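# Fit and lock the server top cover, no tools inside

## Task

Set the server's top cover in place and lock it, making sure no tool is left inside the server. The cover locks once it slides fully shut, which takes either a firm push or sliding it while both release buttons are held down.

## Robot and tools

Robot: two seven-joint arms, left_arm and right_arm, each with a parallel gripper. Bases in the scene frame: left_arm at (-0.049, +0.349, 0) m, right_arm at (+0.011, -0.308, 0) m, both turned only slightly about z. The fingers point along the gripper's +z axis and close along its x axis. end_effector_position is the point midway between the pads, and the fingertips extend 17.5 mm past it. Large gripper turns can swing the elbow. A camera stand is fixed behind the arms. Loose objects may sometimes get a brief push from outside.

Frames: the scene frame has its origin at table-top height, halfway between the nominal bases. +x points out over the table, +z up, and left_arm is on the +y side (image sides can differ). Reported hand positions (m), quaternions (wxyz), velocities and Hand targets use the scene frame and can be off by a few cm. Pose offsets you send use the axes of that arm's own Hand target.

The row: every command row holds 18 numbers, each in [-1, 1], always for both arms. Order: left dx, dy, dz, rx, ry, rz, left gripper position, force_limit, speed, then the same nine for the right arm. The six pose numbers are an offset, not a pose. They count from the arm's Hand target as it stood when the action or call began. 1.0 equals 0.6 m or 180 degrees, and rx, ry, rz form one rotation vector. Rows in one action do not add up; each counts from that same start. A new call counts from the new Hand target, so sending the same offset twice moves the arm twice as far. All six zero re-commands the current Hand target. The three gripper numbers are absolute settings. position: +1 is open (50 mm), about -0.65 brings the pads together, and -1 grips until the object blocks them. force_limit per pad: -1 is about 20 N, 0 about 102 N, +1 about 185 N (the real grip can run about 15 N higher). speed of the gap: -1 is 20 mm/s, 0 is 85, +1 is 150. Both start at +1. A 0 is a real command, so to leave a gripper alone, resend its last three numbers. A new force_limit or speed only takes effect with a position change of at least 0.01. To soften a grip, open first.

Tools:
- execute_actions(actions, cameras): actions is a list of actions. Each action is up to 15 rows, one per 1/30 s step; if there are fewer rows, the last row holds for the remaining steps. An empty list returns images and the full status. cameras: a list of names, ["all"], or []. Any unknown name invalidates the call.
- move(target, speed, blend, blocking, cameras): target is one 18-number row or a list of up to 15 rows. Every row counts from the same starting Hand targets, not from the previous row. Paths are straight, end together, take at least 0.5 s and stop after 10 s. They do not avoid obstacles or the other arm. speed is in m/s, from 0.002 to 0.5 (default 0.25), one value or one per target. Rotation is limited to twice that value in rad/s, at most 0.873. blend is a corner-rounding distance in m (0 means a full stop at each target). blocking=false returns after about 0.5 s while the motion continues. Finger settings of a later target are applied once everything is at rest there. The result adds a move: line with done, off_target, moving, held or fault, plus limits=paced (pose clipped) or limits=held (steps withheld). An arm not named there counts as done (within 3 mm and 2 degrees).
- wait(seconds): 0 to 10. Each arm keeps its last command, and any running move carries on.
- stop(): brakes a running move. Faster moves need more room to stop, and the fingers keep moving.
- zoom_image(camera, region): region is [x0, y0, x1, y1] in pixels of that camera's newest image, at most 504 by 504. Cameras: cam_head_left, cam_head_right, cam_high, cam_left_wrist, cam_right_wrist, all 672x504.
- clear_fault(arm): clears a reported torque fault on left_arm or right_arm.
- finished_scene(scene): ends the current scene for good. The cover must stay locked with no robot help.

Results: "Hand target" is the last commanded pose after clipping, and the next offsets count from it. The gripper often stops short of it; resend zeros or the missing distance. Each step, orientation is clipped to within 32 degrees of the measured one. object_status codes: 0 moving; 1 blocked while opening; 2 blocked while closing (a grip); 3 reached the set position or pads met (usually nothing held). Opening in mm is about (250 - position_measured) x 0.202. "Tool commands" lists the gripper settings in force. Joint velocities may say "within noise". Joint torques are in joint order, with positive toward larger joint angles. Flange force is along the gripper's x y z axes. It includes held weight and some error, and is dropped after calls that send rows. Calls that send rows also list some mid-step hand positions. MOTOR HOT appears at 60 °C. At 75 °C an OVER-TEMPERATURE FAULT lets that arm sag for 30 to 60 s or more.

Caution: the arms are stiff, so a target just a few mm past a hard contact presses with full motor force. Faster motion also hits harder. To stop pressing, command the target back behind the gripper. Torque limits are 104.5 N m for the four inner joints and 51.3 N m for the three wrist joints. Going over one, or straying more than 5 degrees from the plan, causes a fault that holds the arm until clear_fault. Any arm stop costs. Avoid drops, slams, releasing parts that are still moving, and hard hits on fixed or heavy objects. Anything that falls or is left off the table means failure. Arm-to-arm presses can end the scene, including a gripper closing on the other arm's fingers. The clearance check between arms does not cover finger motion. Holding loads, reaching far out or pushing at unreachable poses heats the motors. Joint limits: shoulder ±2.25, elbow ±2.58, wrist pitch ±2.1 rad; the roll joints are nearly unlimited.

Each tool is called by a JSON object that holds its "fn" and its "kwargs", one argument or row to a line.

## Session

{"fn": "execute_actions", "kwargs": {
  "actions": []
}}

Scene clock: 0.00 s.
left_arm: end_effector_position=(+0.5756, +0.1810, +0.2590) position_measured=3 object_status=3 end_effector_quat_wxyz=(+0.220, +0.111, +0.749, +0.615) | right_arm: end_effector_position=(+0.8260, -0.0475, +0.3386) position_measured=3 object_status=3 end_effector_quat_wxyz=(+0.180, +0.031, +0.781, +0.597)
Joint positions: left_arm=[0.985 1.268 -0.897 0.923 -0.578 1.378 3.616] | right_arm=[0.193 1.283 -0.905 0.361 -0.441 1.141 3.225]
Joint velocities: within noise
Joint torques (N m): no reading
Flange force (N): no reading
Hand target: left_arm +0.5756, +0.1810, +0.2590; +0.220, +0.111, +0.749, +0.615 | right_arm +0.8260, -0.0475, +0.3386; +0.180, +0.031, +0.781, +0.597
Tool commands: left_gripper/position=+1.0 left_gripper/force_limit=+1.0 left_gripper/speed=+1.0 right_gripper/position=+1.0 right_gripper/force_limit=+1.0 right_gripper/speed=+1.0
camera_calibration:
cam_left_wrist: T_world_to_cam=[[-0.891026, 0.427391, -0.153002, 0.476649], [-0.0646058, 0.214223, 0.974646, -0.189872], [0.449332, 0.878319, -0.163267, -0.207806], [0, 0, 0, 1]] pos_world=[0.505814, 0.0194796, 0.224058]
cam_right_wrist: T_world_to_cam=[[-0.928251, 0.283205, -0.241133, 0.86138], [-0.164415, 0.269103, 0.948974, -0.123694], [0.333644, 0.920532, -0.203232, 0.00335723], [0, 0, 0, 1]] pos_world=[0.77812, -0.213751, 0.325772]

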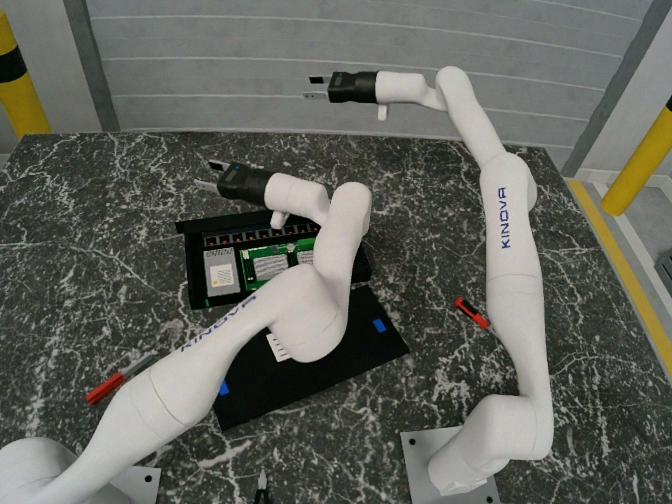

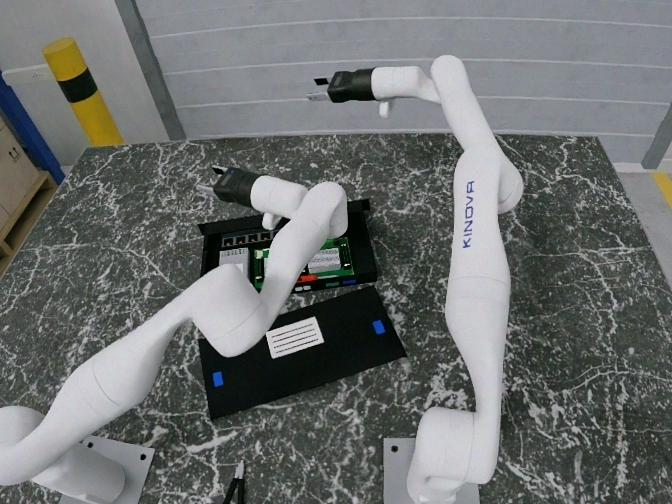

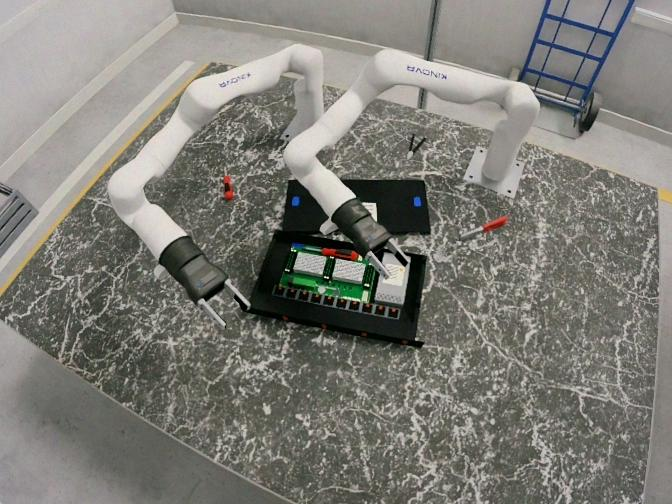

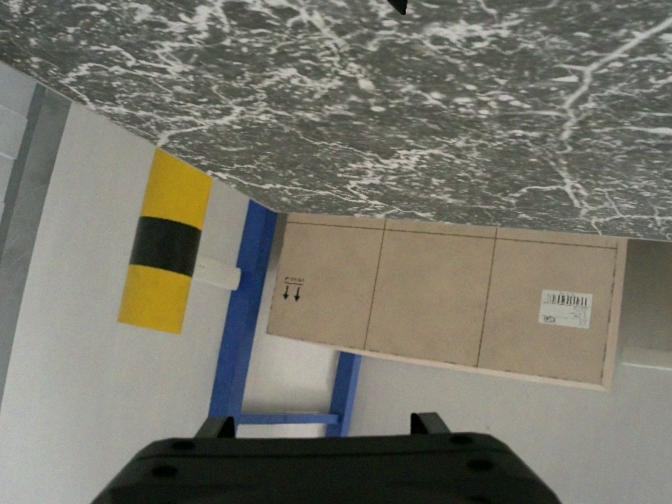

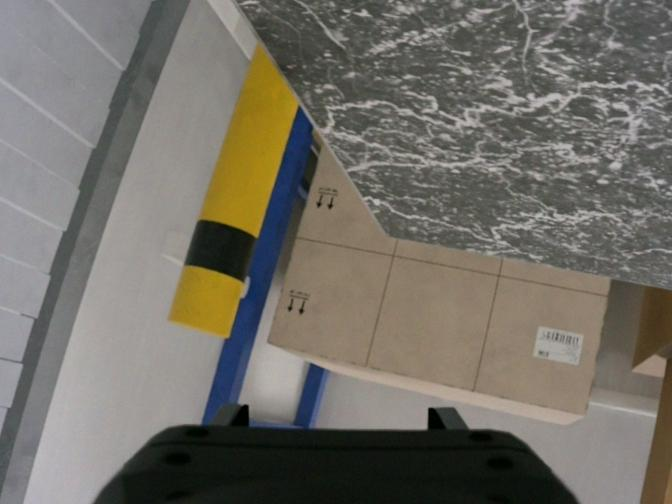

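{"fn": "zoom_image", "kwargs": {
  "camera": "cam_high",
  "region": [220, 160, 450, 360]
}}

{"fn": "zoom_image", "kwargs": {
  "camera": "cam_head_right",
  "region": [180, 180, 430, 440]
}}

{"fn": "zoom_image", "kwargs": {
  "camera": "cam_head_left",
  "region": [170, 190, 420, 440]
}}

Scaled by 2.191 from the camera's 672x504 image, which has a finer 960x720 frame.

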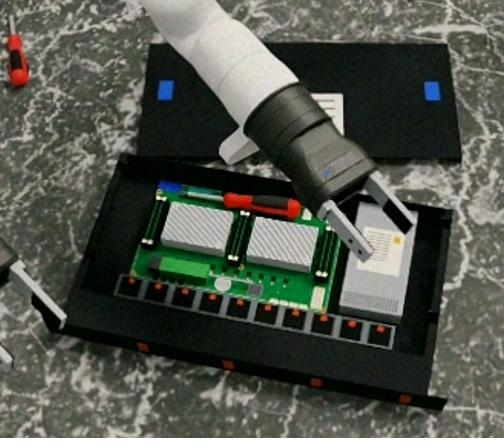

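Scaled by 1.938 from the camera's 672x504 image, which has a finer 960x720 frame.

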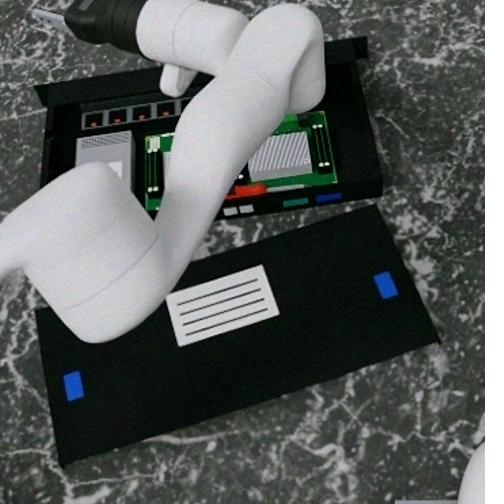

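Scaled by 2.016 from the camera's 672x504 image, which has a finer 960x720 frame.

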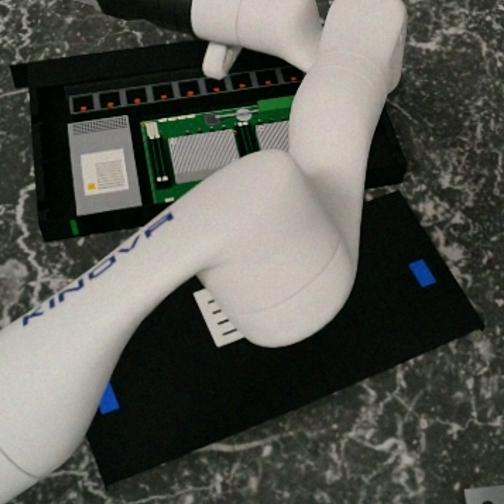

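{"fn": "move", "kwargs": {
  "target": [
    [0.4597, -0.066, -0.5977, -0.148, -0.383, 0.610, 0.2, -0.4, -0.8, 0, 0, 0, 0, 0, 0, 0.2, -0.4, -0.8],
    [0.4597, -0.066, -0.5977, -0.148, -0.383, 0.610, 0.2, -0.4, -0.8, 0.477, 0.0497, -0.1745, 0.410, -0.220, 0.395, 0.2, -0.4, -0.8]
  ],
  "speed": 0.3,
  "blend": [0.1, 0],
  "cameras": ["all"]
}}

Scene clock: 107.80 s.
left_arm: end_effector_position=(+0.1705, -0.0206, +0.2201) position_measured=123 object_status=3 end_effector_quat_wxyz=(-0.001, +0.866, +0.001, +0.500) | right_arm: end_effector_position=(+0.5206, -0.0600, +0.3205) position_measured=123 object_status=3 end_effector_quat_wxyz=(+0.000, +0.707, +0.707, +0.000)
Joint positions: left_arm=[1.974 0.556 -0.476 2.047 -1.039 0.986 2.395] | right_arm=[-0.459 0.647 -0.006 0.825 0.004 1.67 1.073]
Joint torques (N m): left_arm=[1.89 -13.88 -2.25 -4.57 -1.52 2.39 0.21] | right_arm=[0.81 -20.96 0.1 -8.77 0.19 -0.07 -0.07]
Flange force (N): left_arm=[3.4 2.5 3.8] | right_arm=[1.6 0.1 -3.1]
Hand target: left_arm +0.1705, -0.0206, +0.2201; -0.001, +0.866, +0.001, +0.500 | right_arm +0.5206, -0.0600, +0.3205; +0.000, +0.707, +0.707, +0.000
Off the commanded pose: left_arm 0.000 m, 0 deg | right_arm 0.000 m, 0 deg.
move: done; blend cut to 0 m at target 1
camera_calibration:
cam_left_wrist: T_world_to_cam=[[0.482964, -0.0375712, 0.874834, -0.274191], [-0.00484113, -0.999178, -0.0402388, 0.0531873], [0.875627, 0.0151987, -0.482749, 0.124814], [0, 0, 0, 1]] pos_world=[0.0233908, 0.0409449, 0.302266]
cam_right_wrist: T_world_to_cam=[[0.00551173, 0.999792, -0.019633, 0.0629325], [0.999882, -0.0052284, 0.0144535, -0.476383], [0.0143479, -0.0197103, -0.999703, 0.478249], [0, 0, 0, 1]] pos_world=[0.469118, -0.0559837, 0.486228]

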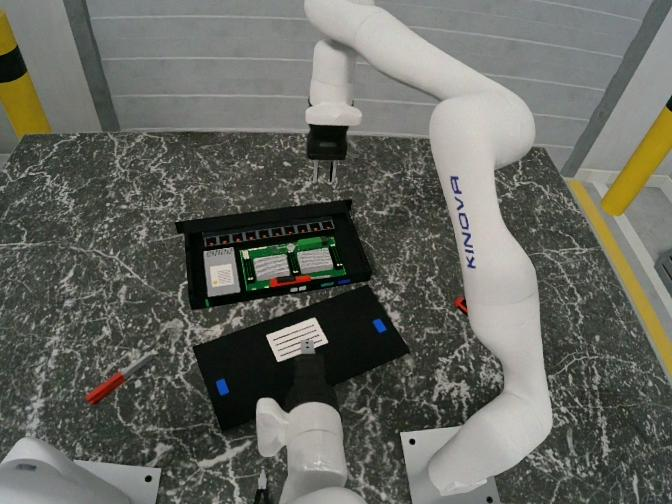

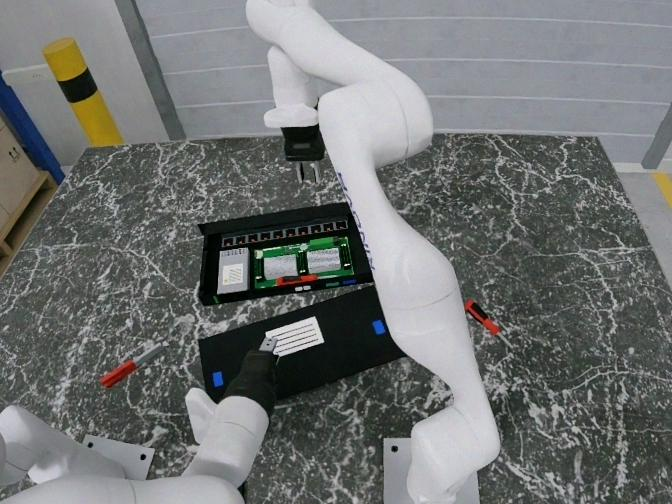

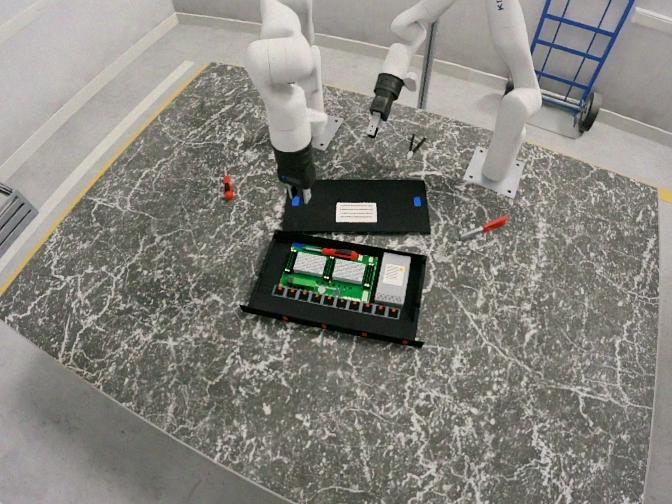

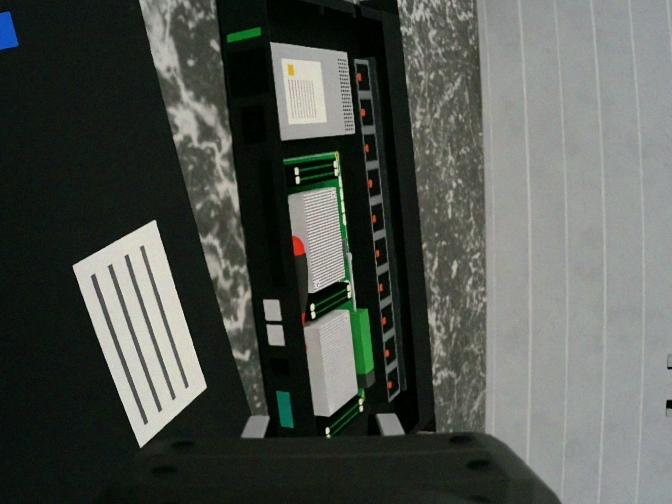

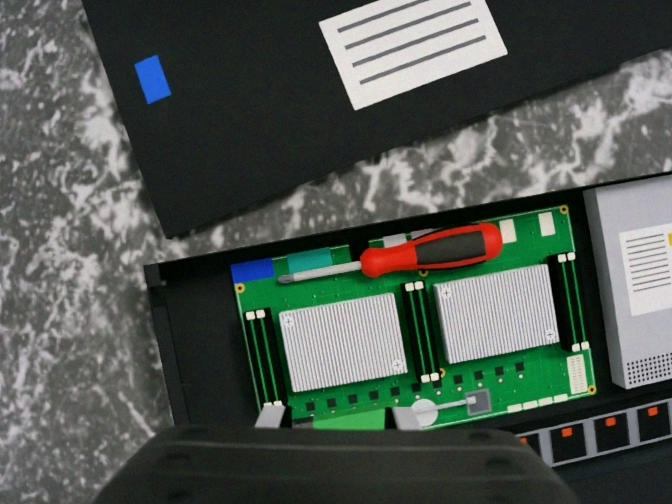

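{"fn": "zoom_image", "kwargs": {
  "camera": "cam_right_wrist",
  "region": [220, 180, 600, 420]
}}

{"fn": "zoom_image", "kwargs": {
  "camera": "cam_high",
  "region": [230, 220, 440, 350]
}}

{"fn": "zoom_image", "kwargs": {
  "camera": "cam_left_wrist",
  "region": [200, 180, 440, 450]
}}

Scaled by 1.326.

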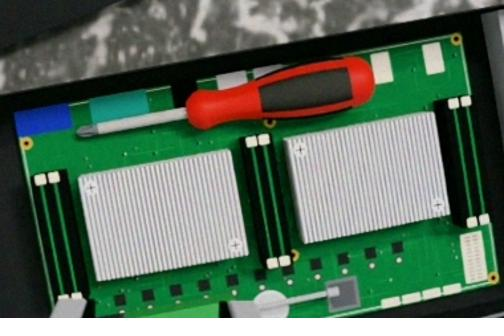

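Scaled by 2.400 from the camera's 672x504 image, which has a finer 960x720 frame.

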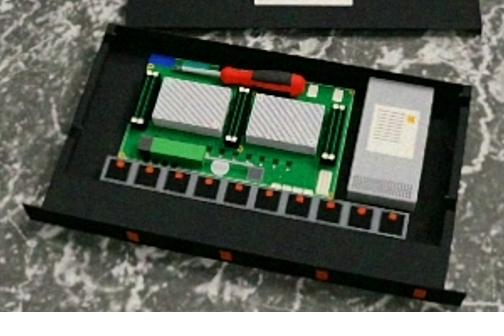

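Scaled by 1.867.

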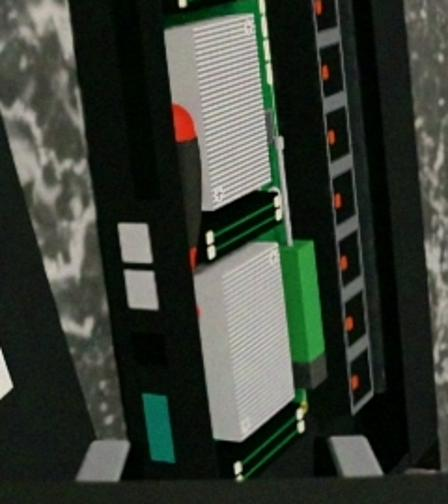

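{"fn": "move", "kwargs": {
  "target": [0, 0, 0, 0, 0, 0, 0.2, -0.4, -0.8, 0.005, -0.056, 0.38, 0, 0, 0.446, -0.09, -0.4, -0.5],
  "speed": 0.25,
  "cameras": ["cam_right_wrist", "cam_high", "cam_head_left", "cam_head_right"]
}}

{"fn": "zoom_image", "kwargs": {
  "camera": "cam_high",
  "region": [270, 200, 410, 310]
}}

{"fn": "zoom_image", "kwargs": {
  "camera": "cam_right_wrist",
  "region": [170, 250, 500, 480]
}}

Scene clock: 152.10 s.
left_arm: end_effector_position=(+0.1705, -0.0206, +0.2201) position_measured=123 object_status=3 end_effector_quat_wxyz=(-0.001, +0.866, +0.001, +0.500) | right_arm: end_effector_position=(+0.4869, -0.0571, +0.0925) position_measured=166 object_status=3 end_effector_quat_wxyz=(+0.000, +0.996, +0.085, +0.000)
Joint positions: left_arm=[1.974 0.556 -0.476 2.047 -1.039 0.986 2.395] | right_arm=[-0.654 0.737 0.275 1.455 -0.222 0.98 -0.188]
Joint torques (N m): left_arm=[1.92 -13.88 -2.25 -4.61 -1.51 2.42 0.23] | right_arm=[0.78 -20.37 1.92 -7.01 0.16 -0.17 -0.06]
Flange force (N): left_arm=[3.5 2.4 3.9] | right_arm=[0.3 -1.7 -3.1]
Hand target: left_arm +0.1705, -0.0206, +0.2201; -0.001, +0.866, +0.001, +0.500 | right_arm +0.4869, -0.0571, +0.0925; +0.000, +0.996, +0.085, +0.000
Off the commanded pose: left_arm 0.000 m, 0 deg | right_arm 0.000 m, 0 deg.
move: done
camera_calibration:
cam_right_wrist: T_world_to_cam=[[0.986368, 0.163364, -0.0197315, -0.469616], [0.163677, -0.986393, 0.0154457, -0.0883446], [-0.0169398, -0.0184648, -0.999686, 0.266117], [0, 0, 0, 1]] pos_world=[0.482182, -0.00551038, 0.258131]
Images, in order (width x height): cam_head_left 672x504, cam_head_right 672x504, cam_high 672x504, cam_right_wrist 672x504.

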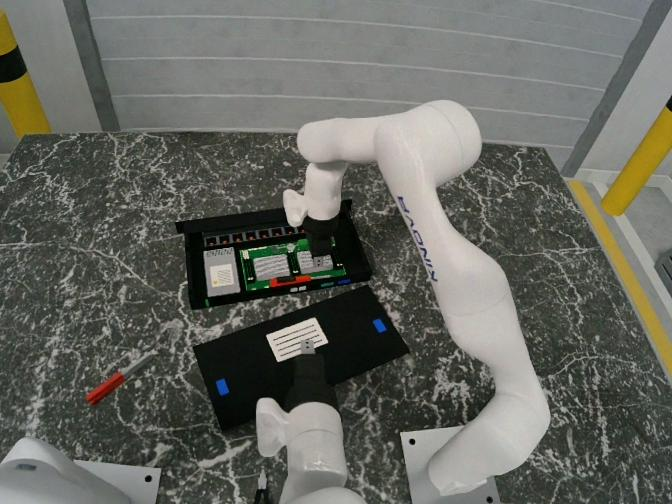

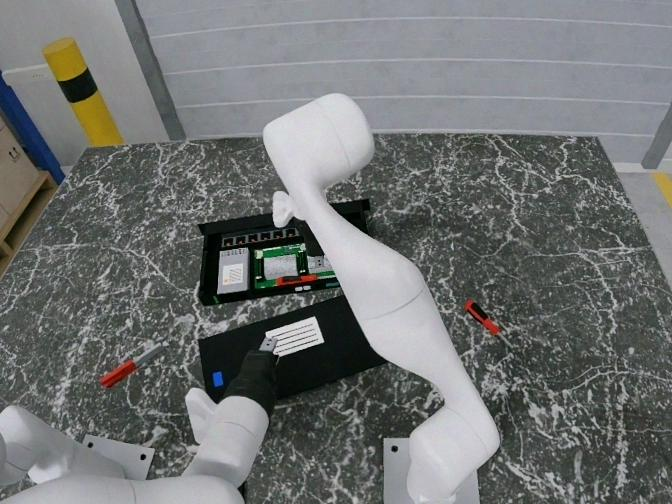

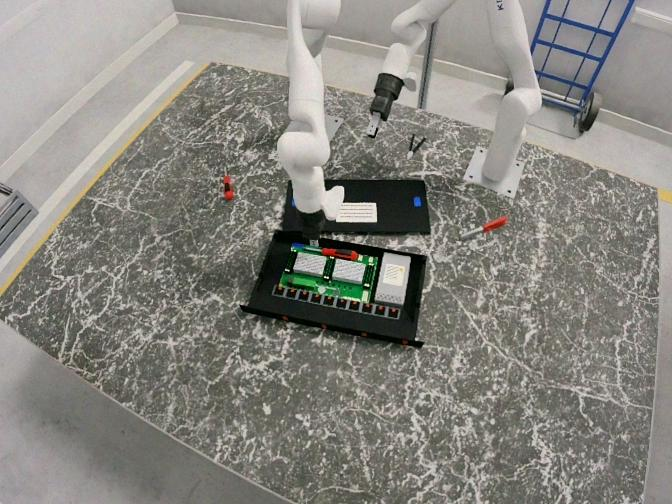

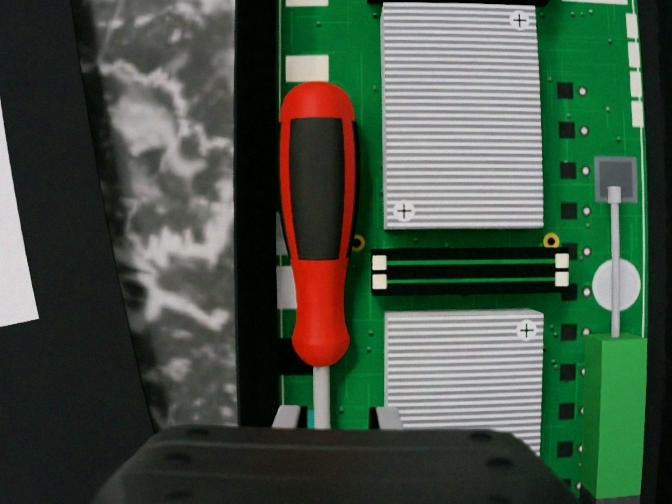

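Scaled by 3.600 from the camera's 672x504 image, which has a finer 960x720 frame.

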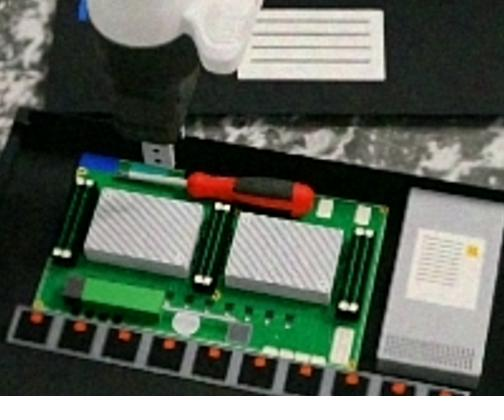

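Scaled by 1.527.

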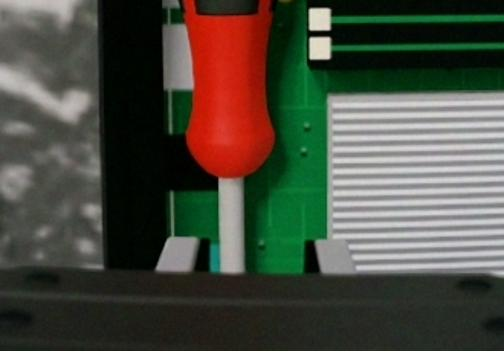

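{"fn": "zoom_image", "kwargs": {
  "camera": "cam_right_wrist",
  "region": [220, 200, 360, 440]
}}

{"fn": "zoom_image", "kwargs": {
  "camera": "cam_head_right",
  "region": [190, 190, 390, 310]
}}

Scaled by 2.100.

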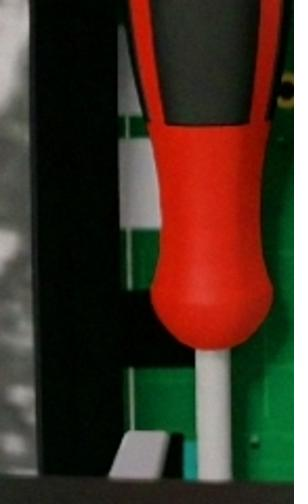

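Scaled by 2.520 from the camera's 672x504 image, which has a finer 960x720 frame.

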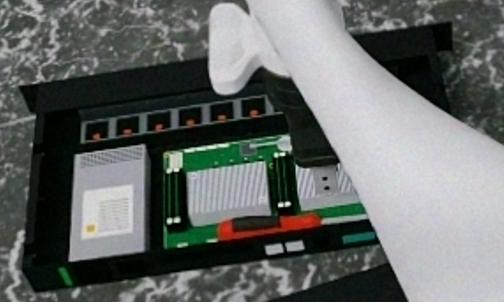

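{"fn": "move", "kwargs": {
  "target": [
    [0, 0, 0, 0, 0, 0, 0.2, -0.4, -0.8, -0.00937, -0.125, 0.0, 0, 0, 0, 0.373, -0.6, -0.5],
    [0, 0, 0, 0, 0, 0, 0.2, -0.4, -0.8, -0.00937, -0.125, 0.0667, 0, 0, 0, 0.373, -0.6, -0.5]
  ],
  "speed": [0.15, 0.08],
  "cameras": ["cam_right_wrist", "cam_high"]
}}

{"fn": "zoom_image", "kwargs": {
  "camera": "cam_right_wrist",
  "region": [200, 250, 480, 450]
}}

{"fn": "zoom_image", "kwargs": {
  "camera": "cam_high",
  "region": [270, 200, 410, 310]
}}

Scene clock: 234.97 s.
left_arm: end_effector_position=(+0.1705, -0.0206, +0.2201) position_measured=123 object_status=3 end_effector_quat_wxyz=(-0.001, +0.866, +0.001, +0.500) | right_arm: end_effector_position=(+0.4686, +0.0158, +0.0524) position_measured=97 object_status=3 end_effector_quat_wxyz=(+0.000, +0.996, +0.085, +0.000)
Joint positions: left_arm=[1.974 0.556 -0.476 2.047 -1.039 0.986 2.395] | right_arm=[-0.769 0.837 0.264 1.396 -0.242 0.94 -0.311]
Joint torques (N m): left_arm=[1.95 -13.91 -2.29 -4.6 -1.53 2.45 0.22] | right_arm=[0.76 -21.62 2 -6.78 0.15 -0.14 -0.11]
Flange force (N): left_arm=[3.4 2.6 4.1] | right_arm=[0.1 -1.6 -3.0]
Hand target: left_arm +0.1705, -0.0206, +0.2201; -0.001, +0.866, +0.001, +0.500 | right_arm +0.4686, +0.0158, +0.0525; +0.000, +0.996, +0.085, +0.000
Off the commanded pose: left_arm 0.000 m, 0 deg | right_arm 0.000 m, 0 deg.
move: done
camera_calibration:
cam_right_wrist: T_world_to_cam=[[0.986383, 0.163266, -0.0198291, -0.464244], [0.163581, -0.986409, 0.0154299, -0.012773], [-0.0170404, -0.0184635, -0.999684, 0.227111], [0, 0, 0, 1]] pos_world=[0.463882, 0.0673891, 0.218031]
Images, in order (width x height): cam_high 672x504, cam_right_wrist 672x504.

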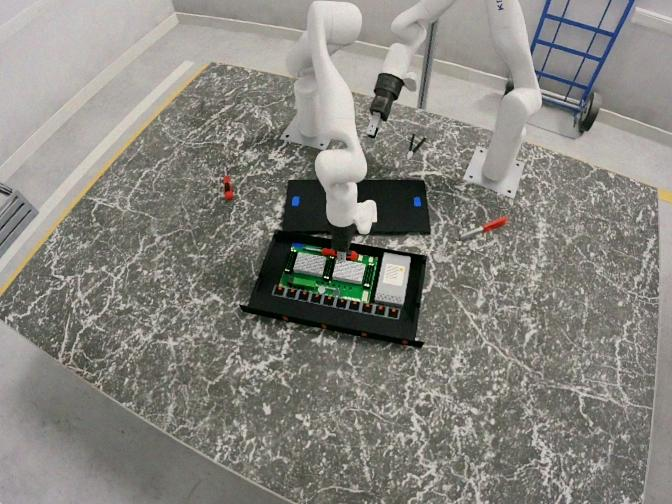

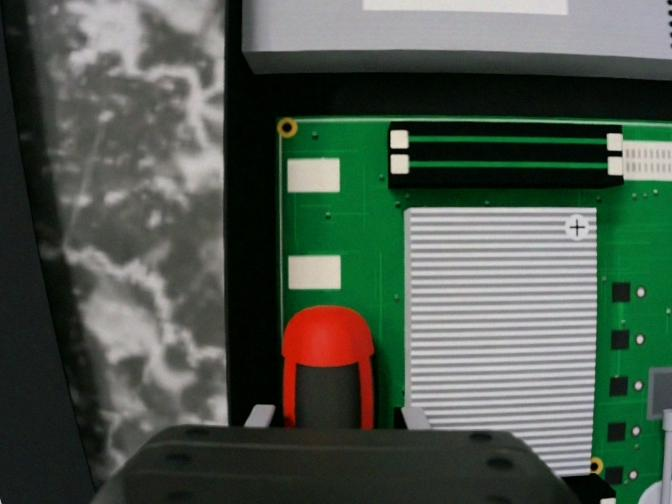

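Scaled by 1.800.

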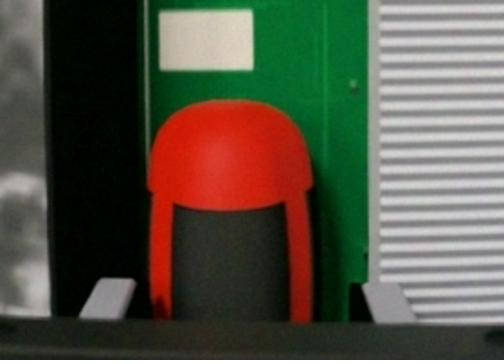

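Scaled by 3.600 from the camera's 672x504 image, which has a finer 960x720 frame.

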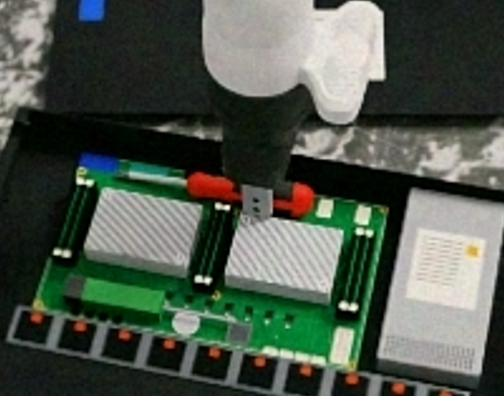

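{"fn": "move", "kwargs": {
  "target": [
    [0, 0, 0, 0, 0, 0, 0.2, -0.4, -0.8, -0.00483, 0, 0.0, 0, 0, 0, 0.34, -0.6, -0.8],
    [0, 0, 0, 0, 0, 0, 0.2, -0.4, -0.8, -0.00483, 0, 0.0142, 0, 0, 0, 0.34, -0.6, -0.8]
  ],
  "speed": [0.05, 0.02],
  "cameras": ["cam_right_wrist"]
}}

{"fn": "zoom_image", "kwargs": {
  "camera": "cam_right_wrist",
  "region": [200, 250, 480, 450]
}}

Scene clock: 246.17 s.
left_arm: end_effector_position=(+0.1705, -0.0206, +0.2201) position_measured=123 object_status=3 end_effector_quat_wxyz=(-0.001, +0.866, +0.001, +0.500) | right_arm: end_effector_position=(+0.4657, +0.0153, +0.0439) position_measured=101 object_status=3 end_effector_quat_wxyz=(+0.000, +0.996, +0.085, +0.000)
Joint positions: left_arm=[1.974 0.556 -0.476 2.047 -1.039 0.986 2.395] | right_arm=[-0.771 0.845 0.26 1.414 -0.245 0.916 -0.31]
Joint torques (N m): left_arm=[1.92 -13.9 -2.24 -4.56 -1.54 2.42 0.23] | right_arm=[0.75 -21.66 2.06 -6.66 0.18 -0.17 -0.08]
Flange force (N): left_arm=[3.5 2.7 3.9] | right_arm=[0.3 -1.7 -2.9]
Hand target: left_arm +0.1705, -0.0206, +0.2201; -0.001, +0.866, +0.001, +0.500 | right_arm +0.4657, +0.0153, +0.0439; +0.000, +0.996, +0.085, +0.000
Off the commanded pose: left_arm 0.000 m, 0 deg | right_arm 0.000 m, 0 deg.
move: done
camera_calibration:
cam_right_wrist: T_world_to_cam=[[0.986383, 0.163266, -0.0198291, -0.46147], [0.163581, -0.986409, 0.0154299, -0.0126607], [-0.0170404, -0.0184635, -0.999684, 0.218555], [0, 0, 0, 1]] pos_world=[0.460982, 0.0668891, 0.209531]
Images, in order (width x height): cam_right_wrist 672x504.

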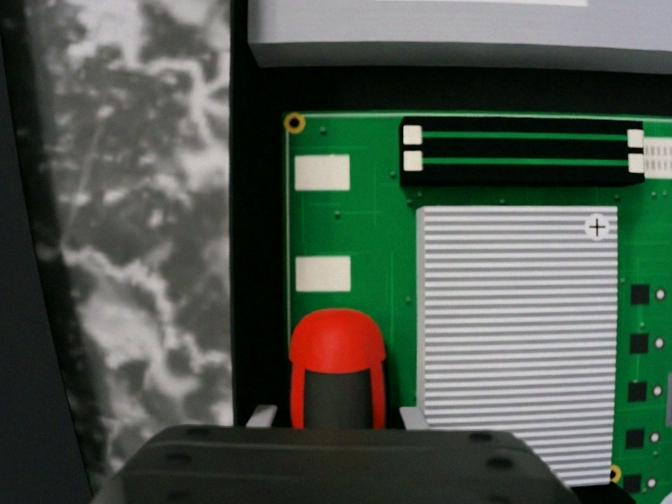

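Scaled by 1.800.

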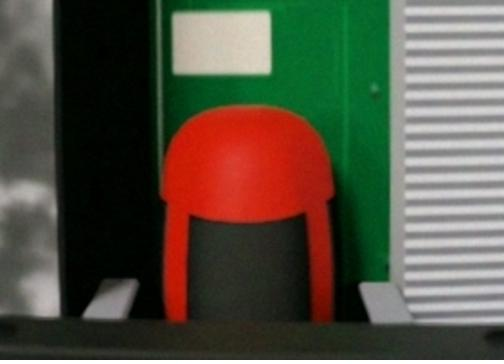

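{"fn": "move", "kwargs": {
  "target": [
    [0, 0, 0, 0, 0, 0, 0.2, -0.4, -0.8, -0.001, 0, 0.0042, 0, 0, 0, 0.34, -0.6, -0.8],
    [0, 0, 0, 0, 0, 0, 0.2, -0.4, -0.8, -0.001, 0, 0.0125, 0, 0, 0, 0.34, -0.6, -0.8]
  ],
  "speed": [0.02, 0.01],
  "blend": [0.001, 0]
}}

Scene clock: 253.40 s.
left_arm: end_effector_position=(+0.1705, -0.0206, +0.2201) position_measured=123 object_status=3 end_effector_quat_wxyz=(-0.001, +0.866, +0.001, +0.500) | right_arm: end_effector_position=(+0.4651, +0.0152, +0.0364) position_measured=101 object_status=3 end_effector_quat_wxyz=(+0.000, +0.996, +0.085, +0.000)
Joint positions: left_arm=[1.974 0.556 -0.476 2.047 -1.039 0.986 2.395] | right_arm=[-0.77 0.855 0.257 1.421 -0.248 0.898 -0.308]
Joint torques (N m): left_arm=[1.94 -13.85 -2.2 -4.6 -1.53 2.4 0.24] | right_arm=[0.76 -21.65 1.9 -6.44 0.11 -0.1 -0.08]
Flange force (N): left_arm=[3.6 2.5 3.9] | right_arm=[0.5 -1.8 -3.0]
Hand target: left_arm +0.1705, -0.0206, +0.2201; -0.001, +0.866, +0.001, +0.500 | right_arm +0.4651, +0.0152, +0.0364; +0.000, +0.996, +0.085, +0.000
Off the commanded pose: left_arm 0.000 m, 0 deg | right_arm 0.000 m, 0 deg.
move: done

{"fn": "move", "kwargs": {
  "target": [
    [0, 0, 0, 0, 0, 0, 0.2, -0.4, -0.8, 0, 0, 0.004, 0, 0, 0, 0.34, -0.7, -1],
    [0, 0, 0, 0, 0, 0, 0.2, -0.4, -0.8, 0, 0, 0.004, 0, 0, 0, -1, -0.7, -1]
  ],
  "speed": 0.01
}}

Scene clock: 258.03 s.
left_arm: end_effector_position=(+0.1705, -0.0206, +0.2201) position_measured=123 object_status=3 end_effector_quat_wxyz=(-0.001, +0.866, +0.001, +0.500) | right_arm: end_effector_position=(+0.4651, +0.0152, +0.0340) position_measured=110 object_status=2 end_effector_quat_wxyz=(+0.000, +0.996, +0.085, +0.000)
Joint positions: left_arm=[1.974 0.556 -0.476 2.047 -1.039 0.986 2.395] | right_arm=[-0.769 0.859 0.256 1.422 -0.249 0.893 -0.307]
Joint torques (N m): left_arm=[1.91 -13.88 -2.28 -4.61 -1.52 2.43 0.25] | right_arm=[0.68 -21.47 1.93 -6.22 0.14 -0.05 -0.06]
Flange force (N): left_arm=[3.5 2.5 3.9] | right_arm=[0.9 -1.9 -3.3]
Hand target: left_arm +0.1705, -0.0206, +0.2201; -0.001, +0.866, +0.001, +0.500 | right_arm +0.4651, +0.0152, +0.0340; +0.000, +0.996, +0.085, +0.000
Off the commanded pose: left_arm 0.000 m, 0 deg | right_arm 0.000 m, 0 deg.
move: done

{"fn": "move", "kwargs": {
  "target": [
    [0, 0, 0, 0, 0, 0, 0.2, -0.4, -0.8, 0, 0, -0.008, 0, 0, 0, -1, -0.7, -1],
    [0, 0, 0, 0, 0, 0, 0.2, -0.4, -0.8, 0, 0, -0.16, 0, 0, 0, -1, -0.7, -1],
    [-0.1842, 0.0957, 0.0477, 0.0481, 0, -0.0278, 0.2, -0.4, -0.8, 0.059, 0.5933, -0.16, 0, 0, 0, -1, -0.7, -1]
  ],
  "speed": [0.02, 0.12, 0.22],
  "blend": [0.002, 0.02, 0],
  "cameras": ["all"]
}}

Scene clock: 299.93 s.
left_arm: end_effector_position=(+0.1402, -0.0780, +0.1100) position_measured=123 object_status=3 end_effector_quat_wxyz=(-0.044, +0.862, +0.076, +0.498) | right_arm: end_effector_position=(+0.5605, -0.3295, +0.1302) position_measured=110 object_status=2 end_effector_quat_wxyz=(+0.000, +0.996, +0.085, +0.000)
Joint positions: left_arm=[1.896 0.929 -0.382 1.709 -0.808 1.073 2.437] | right_arm=[-0.137 0.716 0.3 1.361 -0.219 1.097 0.329]
Joint torques (N m): left_arm=[1.86 -19.23 -3.55 -3.38 -1.53 2.52 0.24] | right_arm=[0.89 -20.91 2.07 -7.65 0.2 -0.1 -0.09]
Flange force (N): left_arm=[2.8 2.9 2.4] | right_arm=[1.0 -1.4 -2.4]
Hand target: left_arm +0.1402, -0.0780, +0.1100; -0.044, +0.862, +0.076, +0.498 | right_arm +0.5605, -0.3295, +0.1302; +0.000, +0.996, +0.085, +0.000
Off the commanded pose: left_arm 0.000 m, 0 deg | right_arm 0.000 m, 0 deg.
move: done
camera_calibration:
cam_left_wrist: T_world_to_cam=[[0.482082, 0.0471087, 0.874858, -0.158674], [0.168817, -0.984836, -0.039994, -0.0319762], [0.859708, 0.166971, -0.482725, 0.11316], [0, 0, 0, 1]] pos_world=[-0.0153924, -0.0429108, 0.192164]
cam_right_wrist: T_world_to_cam=[[0.986367, 0.163365, -0.0198138, -0.496942], [0.163678, -0.986395, 0.0153307, -0.369634], [-0.0170398, -0.0183648, -0.999686, 0.300104], [0, 0, 0, 1]] pos_world=[0.555782, -0.27791, 0.295831]

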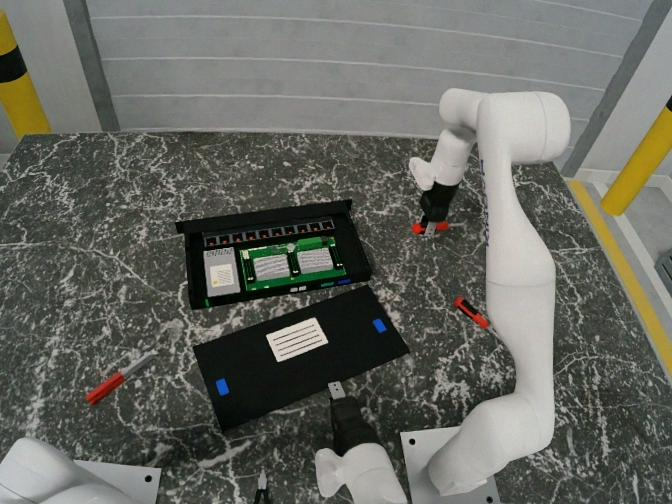

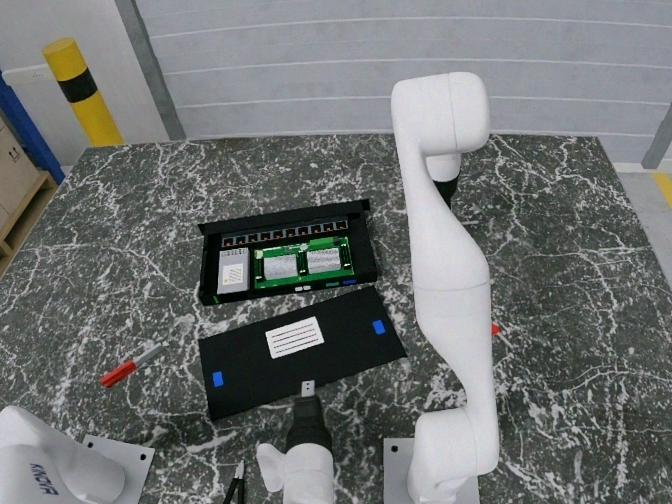

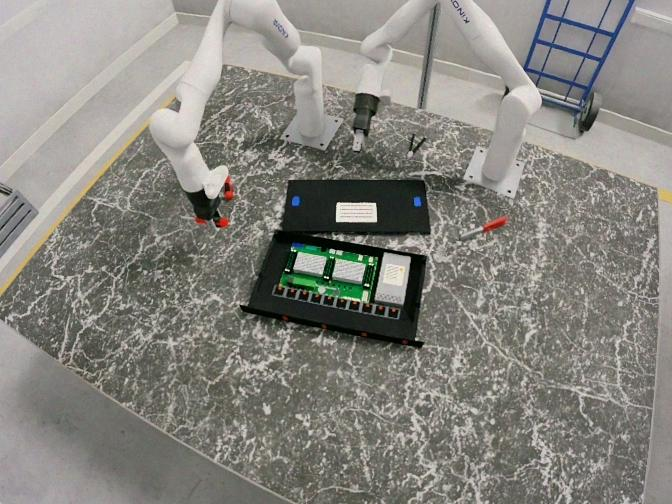

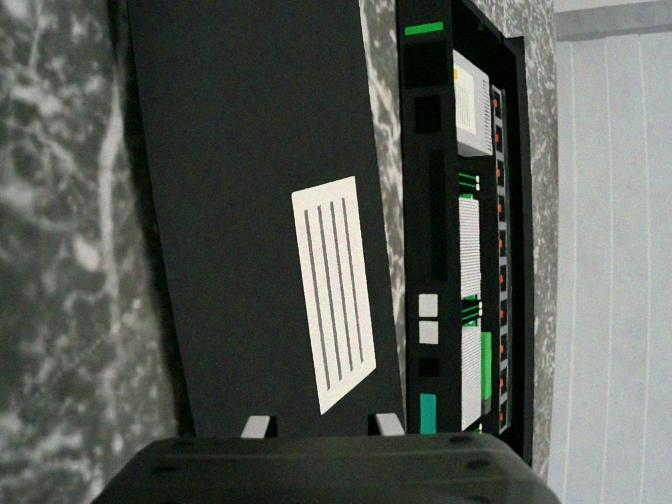

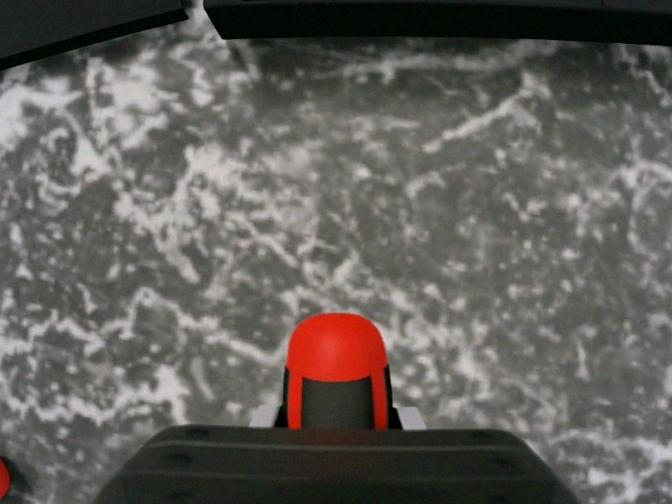

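{"fn": "move", "kwargs": {
  "target": [
    [-0.0722, 0, 0.0417, 0, 0, 0, 0.01, -0.4, -0.5, 0, 0, 0.1337, 0, 0, 0, -1, -0.7, -1],
    [-0.1198, 0, 0.0692, 0, 0, 0, 0.01, -0.4, -0.5, 0, 0, 0.1675, 0, 0, 0, -1, -0.7, -1],
    [-0.0881, 0, 0.1240, 0, 0, 0, 0.01, -0.4, -0.5, 0, 0, 0.1675, 0, 0, 0, 0.5, -0.7, -1],
    [-0.0881, 0, 0.1240, 0, 0, 0, 0.01, -0.4, -0.5, 0, 0, -0.0497, 0, 0, 0, 0.5, -0.7, -1]
  ],
  "speed": [0.12, 0.03, 0.04, 0.1],
  "blend": [0.005, 0, 0, 0],
  "cameras": ["cam_left_wrist", "cam_head_left", "cam_right_wrist", "cam_high"]
}}

Scene clock: 319.87 s.
left_arm: end_effector_position=(+0.1777, -0.0713, +0.0271) position_measured=151 object_status=3 end_effector_quat_wxyz=(-0.044, +0.862, +0.076, +0.498) | right_arm: end_effector_position=(+0.5605, -0.3295, +0.1601) position_measured=78 object_status=3 end_effector_quat_wxyz=(+0.000, +0.996, +0.085, +0.000)
Joint positions: left_arm=[1.844 1.107 -0.411 1.722 -0.857 0.898 2.561] | right_arm=[-0.14 0.685 0.309 1.317 -0.21 1.172 0.32]
Joint torques (N m): left_arm=[1.92 -19.62 -4.38 -1.74 -1.14 2.73 0.23] | right_arm=[0.79 -20.29 1.89 -7.81 0.17 -0.13 -0.05]
Flange force (N): left_arm=[2.9 3.1 2.4] | right_arm=[0.8 -1.3 -3.2]
Hand target: left_arm +0.1777, -0.0713, +0.0271; -0.044, +0.862, +0.076, +0.498 | right_arm +0.5605, -0.3295, +0.1600; +0.000, +0.996, +0.085, +0.000
Off the commanded pose: left_arm 0.000 m, 0 deg | right_arm 0.000 m, 0 deg.
move: done
camera_calibration:
cam_left_wrist: T_world_to_cam=[[0.48209, 0.0470619, 0.874857, -0.104457], [0.168794, -0.984838, -0.0400357, -0.0350228], [0.859708, 0.166971, -0.482724, 0.0397362], [0, 0, 0, 1]] pos_world=[0.0221077, -0.0362107, 0.109164]
cam_right_wrist: T_world_to_cam=[[0.986386, 0.16327, -0.0196155, -0.496452], [0.163579, -0.986411, 0.015364, -0.370053], [-0.0168405, -0.0183635, -0.99969, 0.329887], [0, 0, 0, 1]] pos_world=[0.555782, -0.277911, 0.325732]
Images, in order (width x height): cam_head_left 672x504, cam_high 672x504, cam_left_wrist 672x504, cam_right_wrist 672x504.

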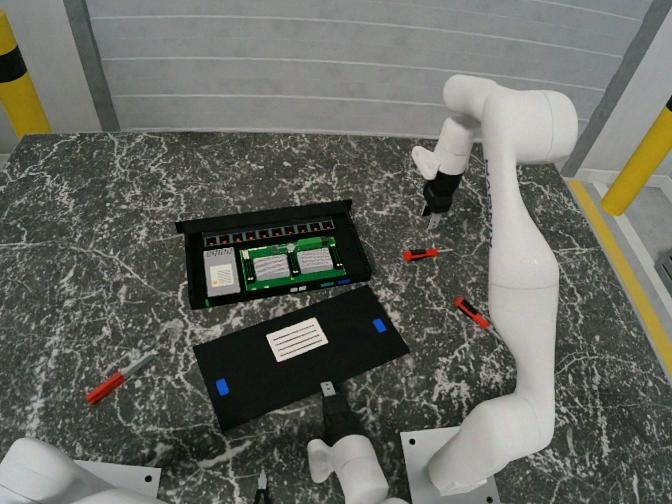

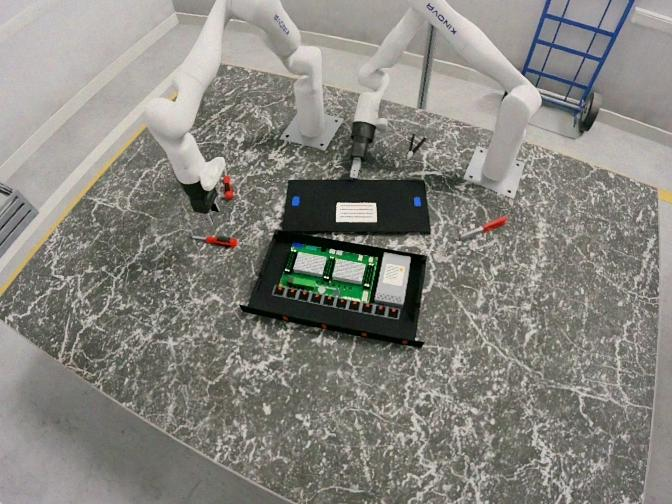

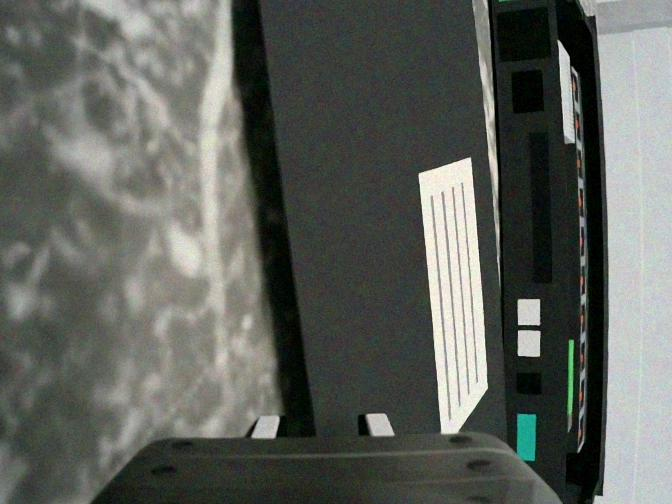

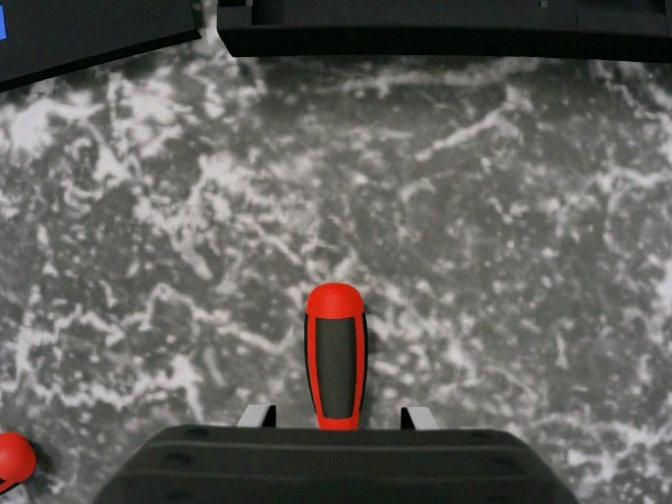

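{"fn": "zoom_image", "kwargs": {
  "camera": "cam_left_wrist",
  "region": [200, 330, 440, 450]
}}

{"fn": "zoom_image", "kwargs": {
  "camera": "cam_head_left",
  "region": [280, 340, 400, 440]
}}

Scaled by 2.100.

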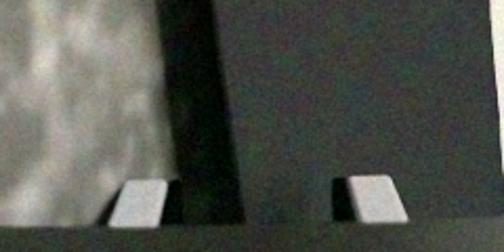

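Scaled by 4.200 from the camera's 672x504 image, which has a finer 960x720 frame.

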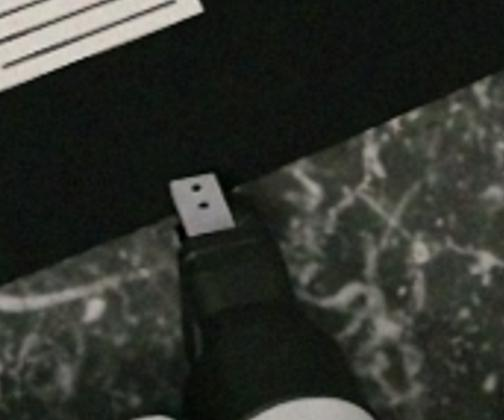

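{"fn": "move", "kwargs": {
  "target": [0.01083, 0, 0.01876, 0, 0, 0, 0.01, -0.4, -0.5, 0, 0, 0, 0, 0, 0, 0.5, -0.7, -1],
  "speed": 0.03,
  "cameras": ["cam_left_wrist"]
}}

{"fn": "zoom_image", "kwargs": {
  "camera": "cam_left_wrist",
  "region": [200, 330, 440, 450]
}}

Scene clock: 332.30 s.
left_arm: end_effector_position=(+0.1905, -0.0690, +0.0271) position_measured=151 object_status=3 end_effector_quat_wxyz=(-0.044, +0.862, +0.076, +0.498) | right_arm: end_effector_position=(+0.5605, -0.3295, +0.1600) position_measured=78 object_status=3 end_effector_quat_wxyz=(+0.000, +0.996, +0.085, +0.000)
Joint positions: left_arm=[1.827 1.107 -0.425 1.735 -0.876 0.871 2.564] | right_arm=[-0.14 0.685 0.309 1.317 -0.21 1.172 0.32]
Joint torques (N m): left_arm=[1.91 -19.58 -4.55 -1.61 -1.08 2.71 0.28] | right_arm=[0.8 -20.28 1.9 -7.87 0.13 -0.15 -0.08]
Flange force (N): left_arm=[2.8 3.5 2.4] | right_arm=[0.5 -1.4 -3.1]
Hand target: left_arm +0.1905, -0.0690, +0.0271; -0.044, +0.862, +0.076, +0.498 | right_arm +0.5605, -0.3295, +0.1600; +0.000, +0.996, +0.085, +0.000
Off the commanded pose: left_arm 0.000 m, 0 deg | right_arm 0.000 m, 0 deg.
move: done
camera_calibration:
cam_left_wrist: T_world_to_cam=[[0.482078, 0.0471085, 0.874861, -0.110734], [0.168902, -0.984819, -0.0400412, -0.034921], [0.859693, 0.167068, -0.482717, 0.0283514], [0, 0, 0, 1]] pos_world=[0.0349071, -0.033911, 0.109164]
Images, in order (width x height): cam_left_wrist 672x504.

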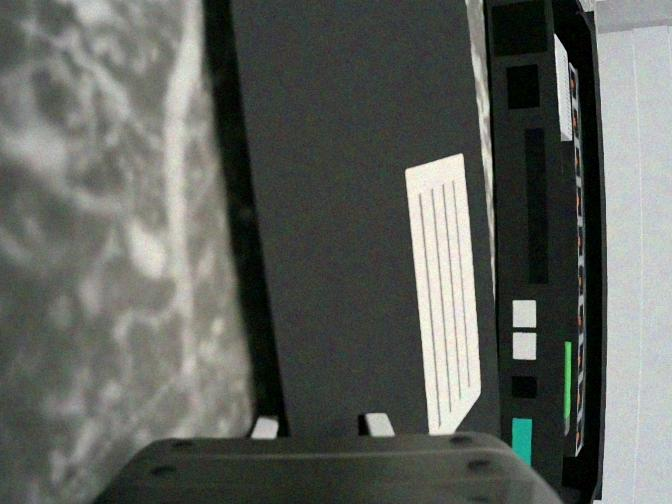

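Scaled by 2.100.

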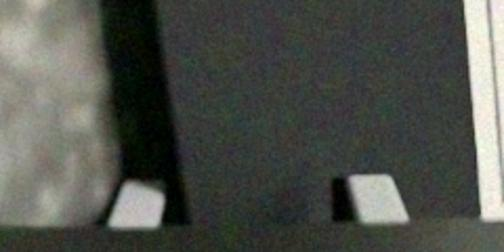

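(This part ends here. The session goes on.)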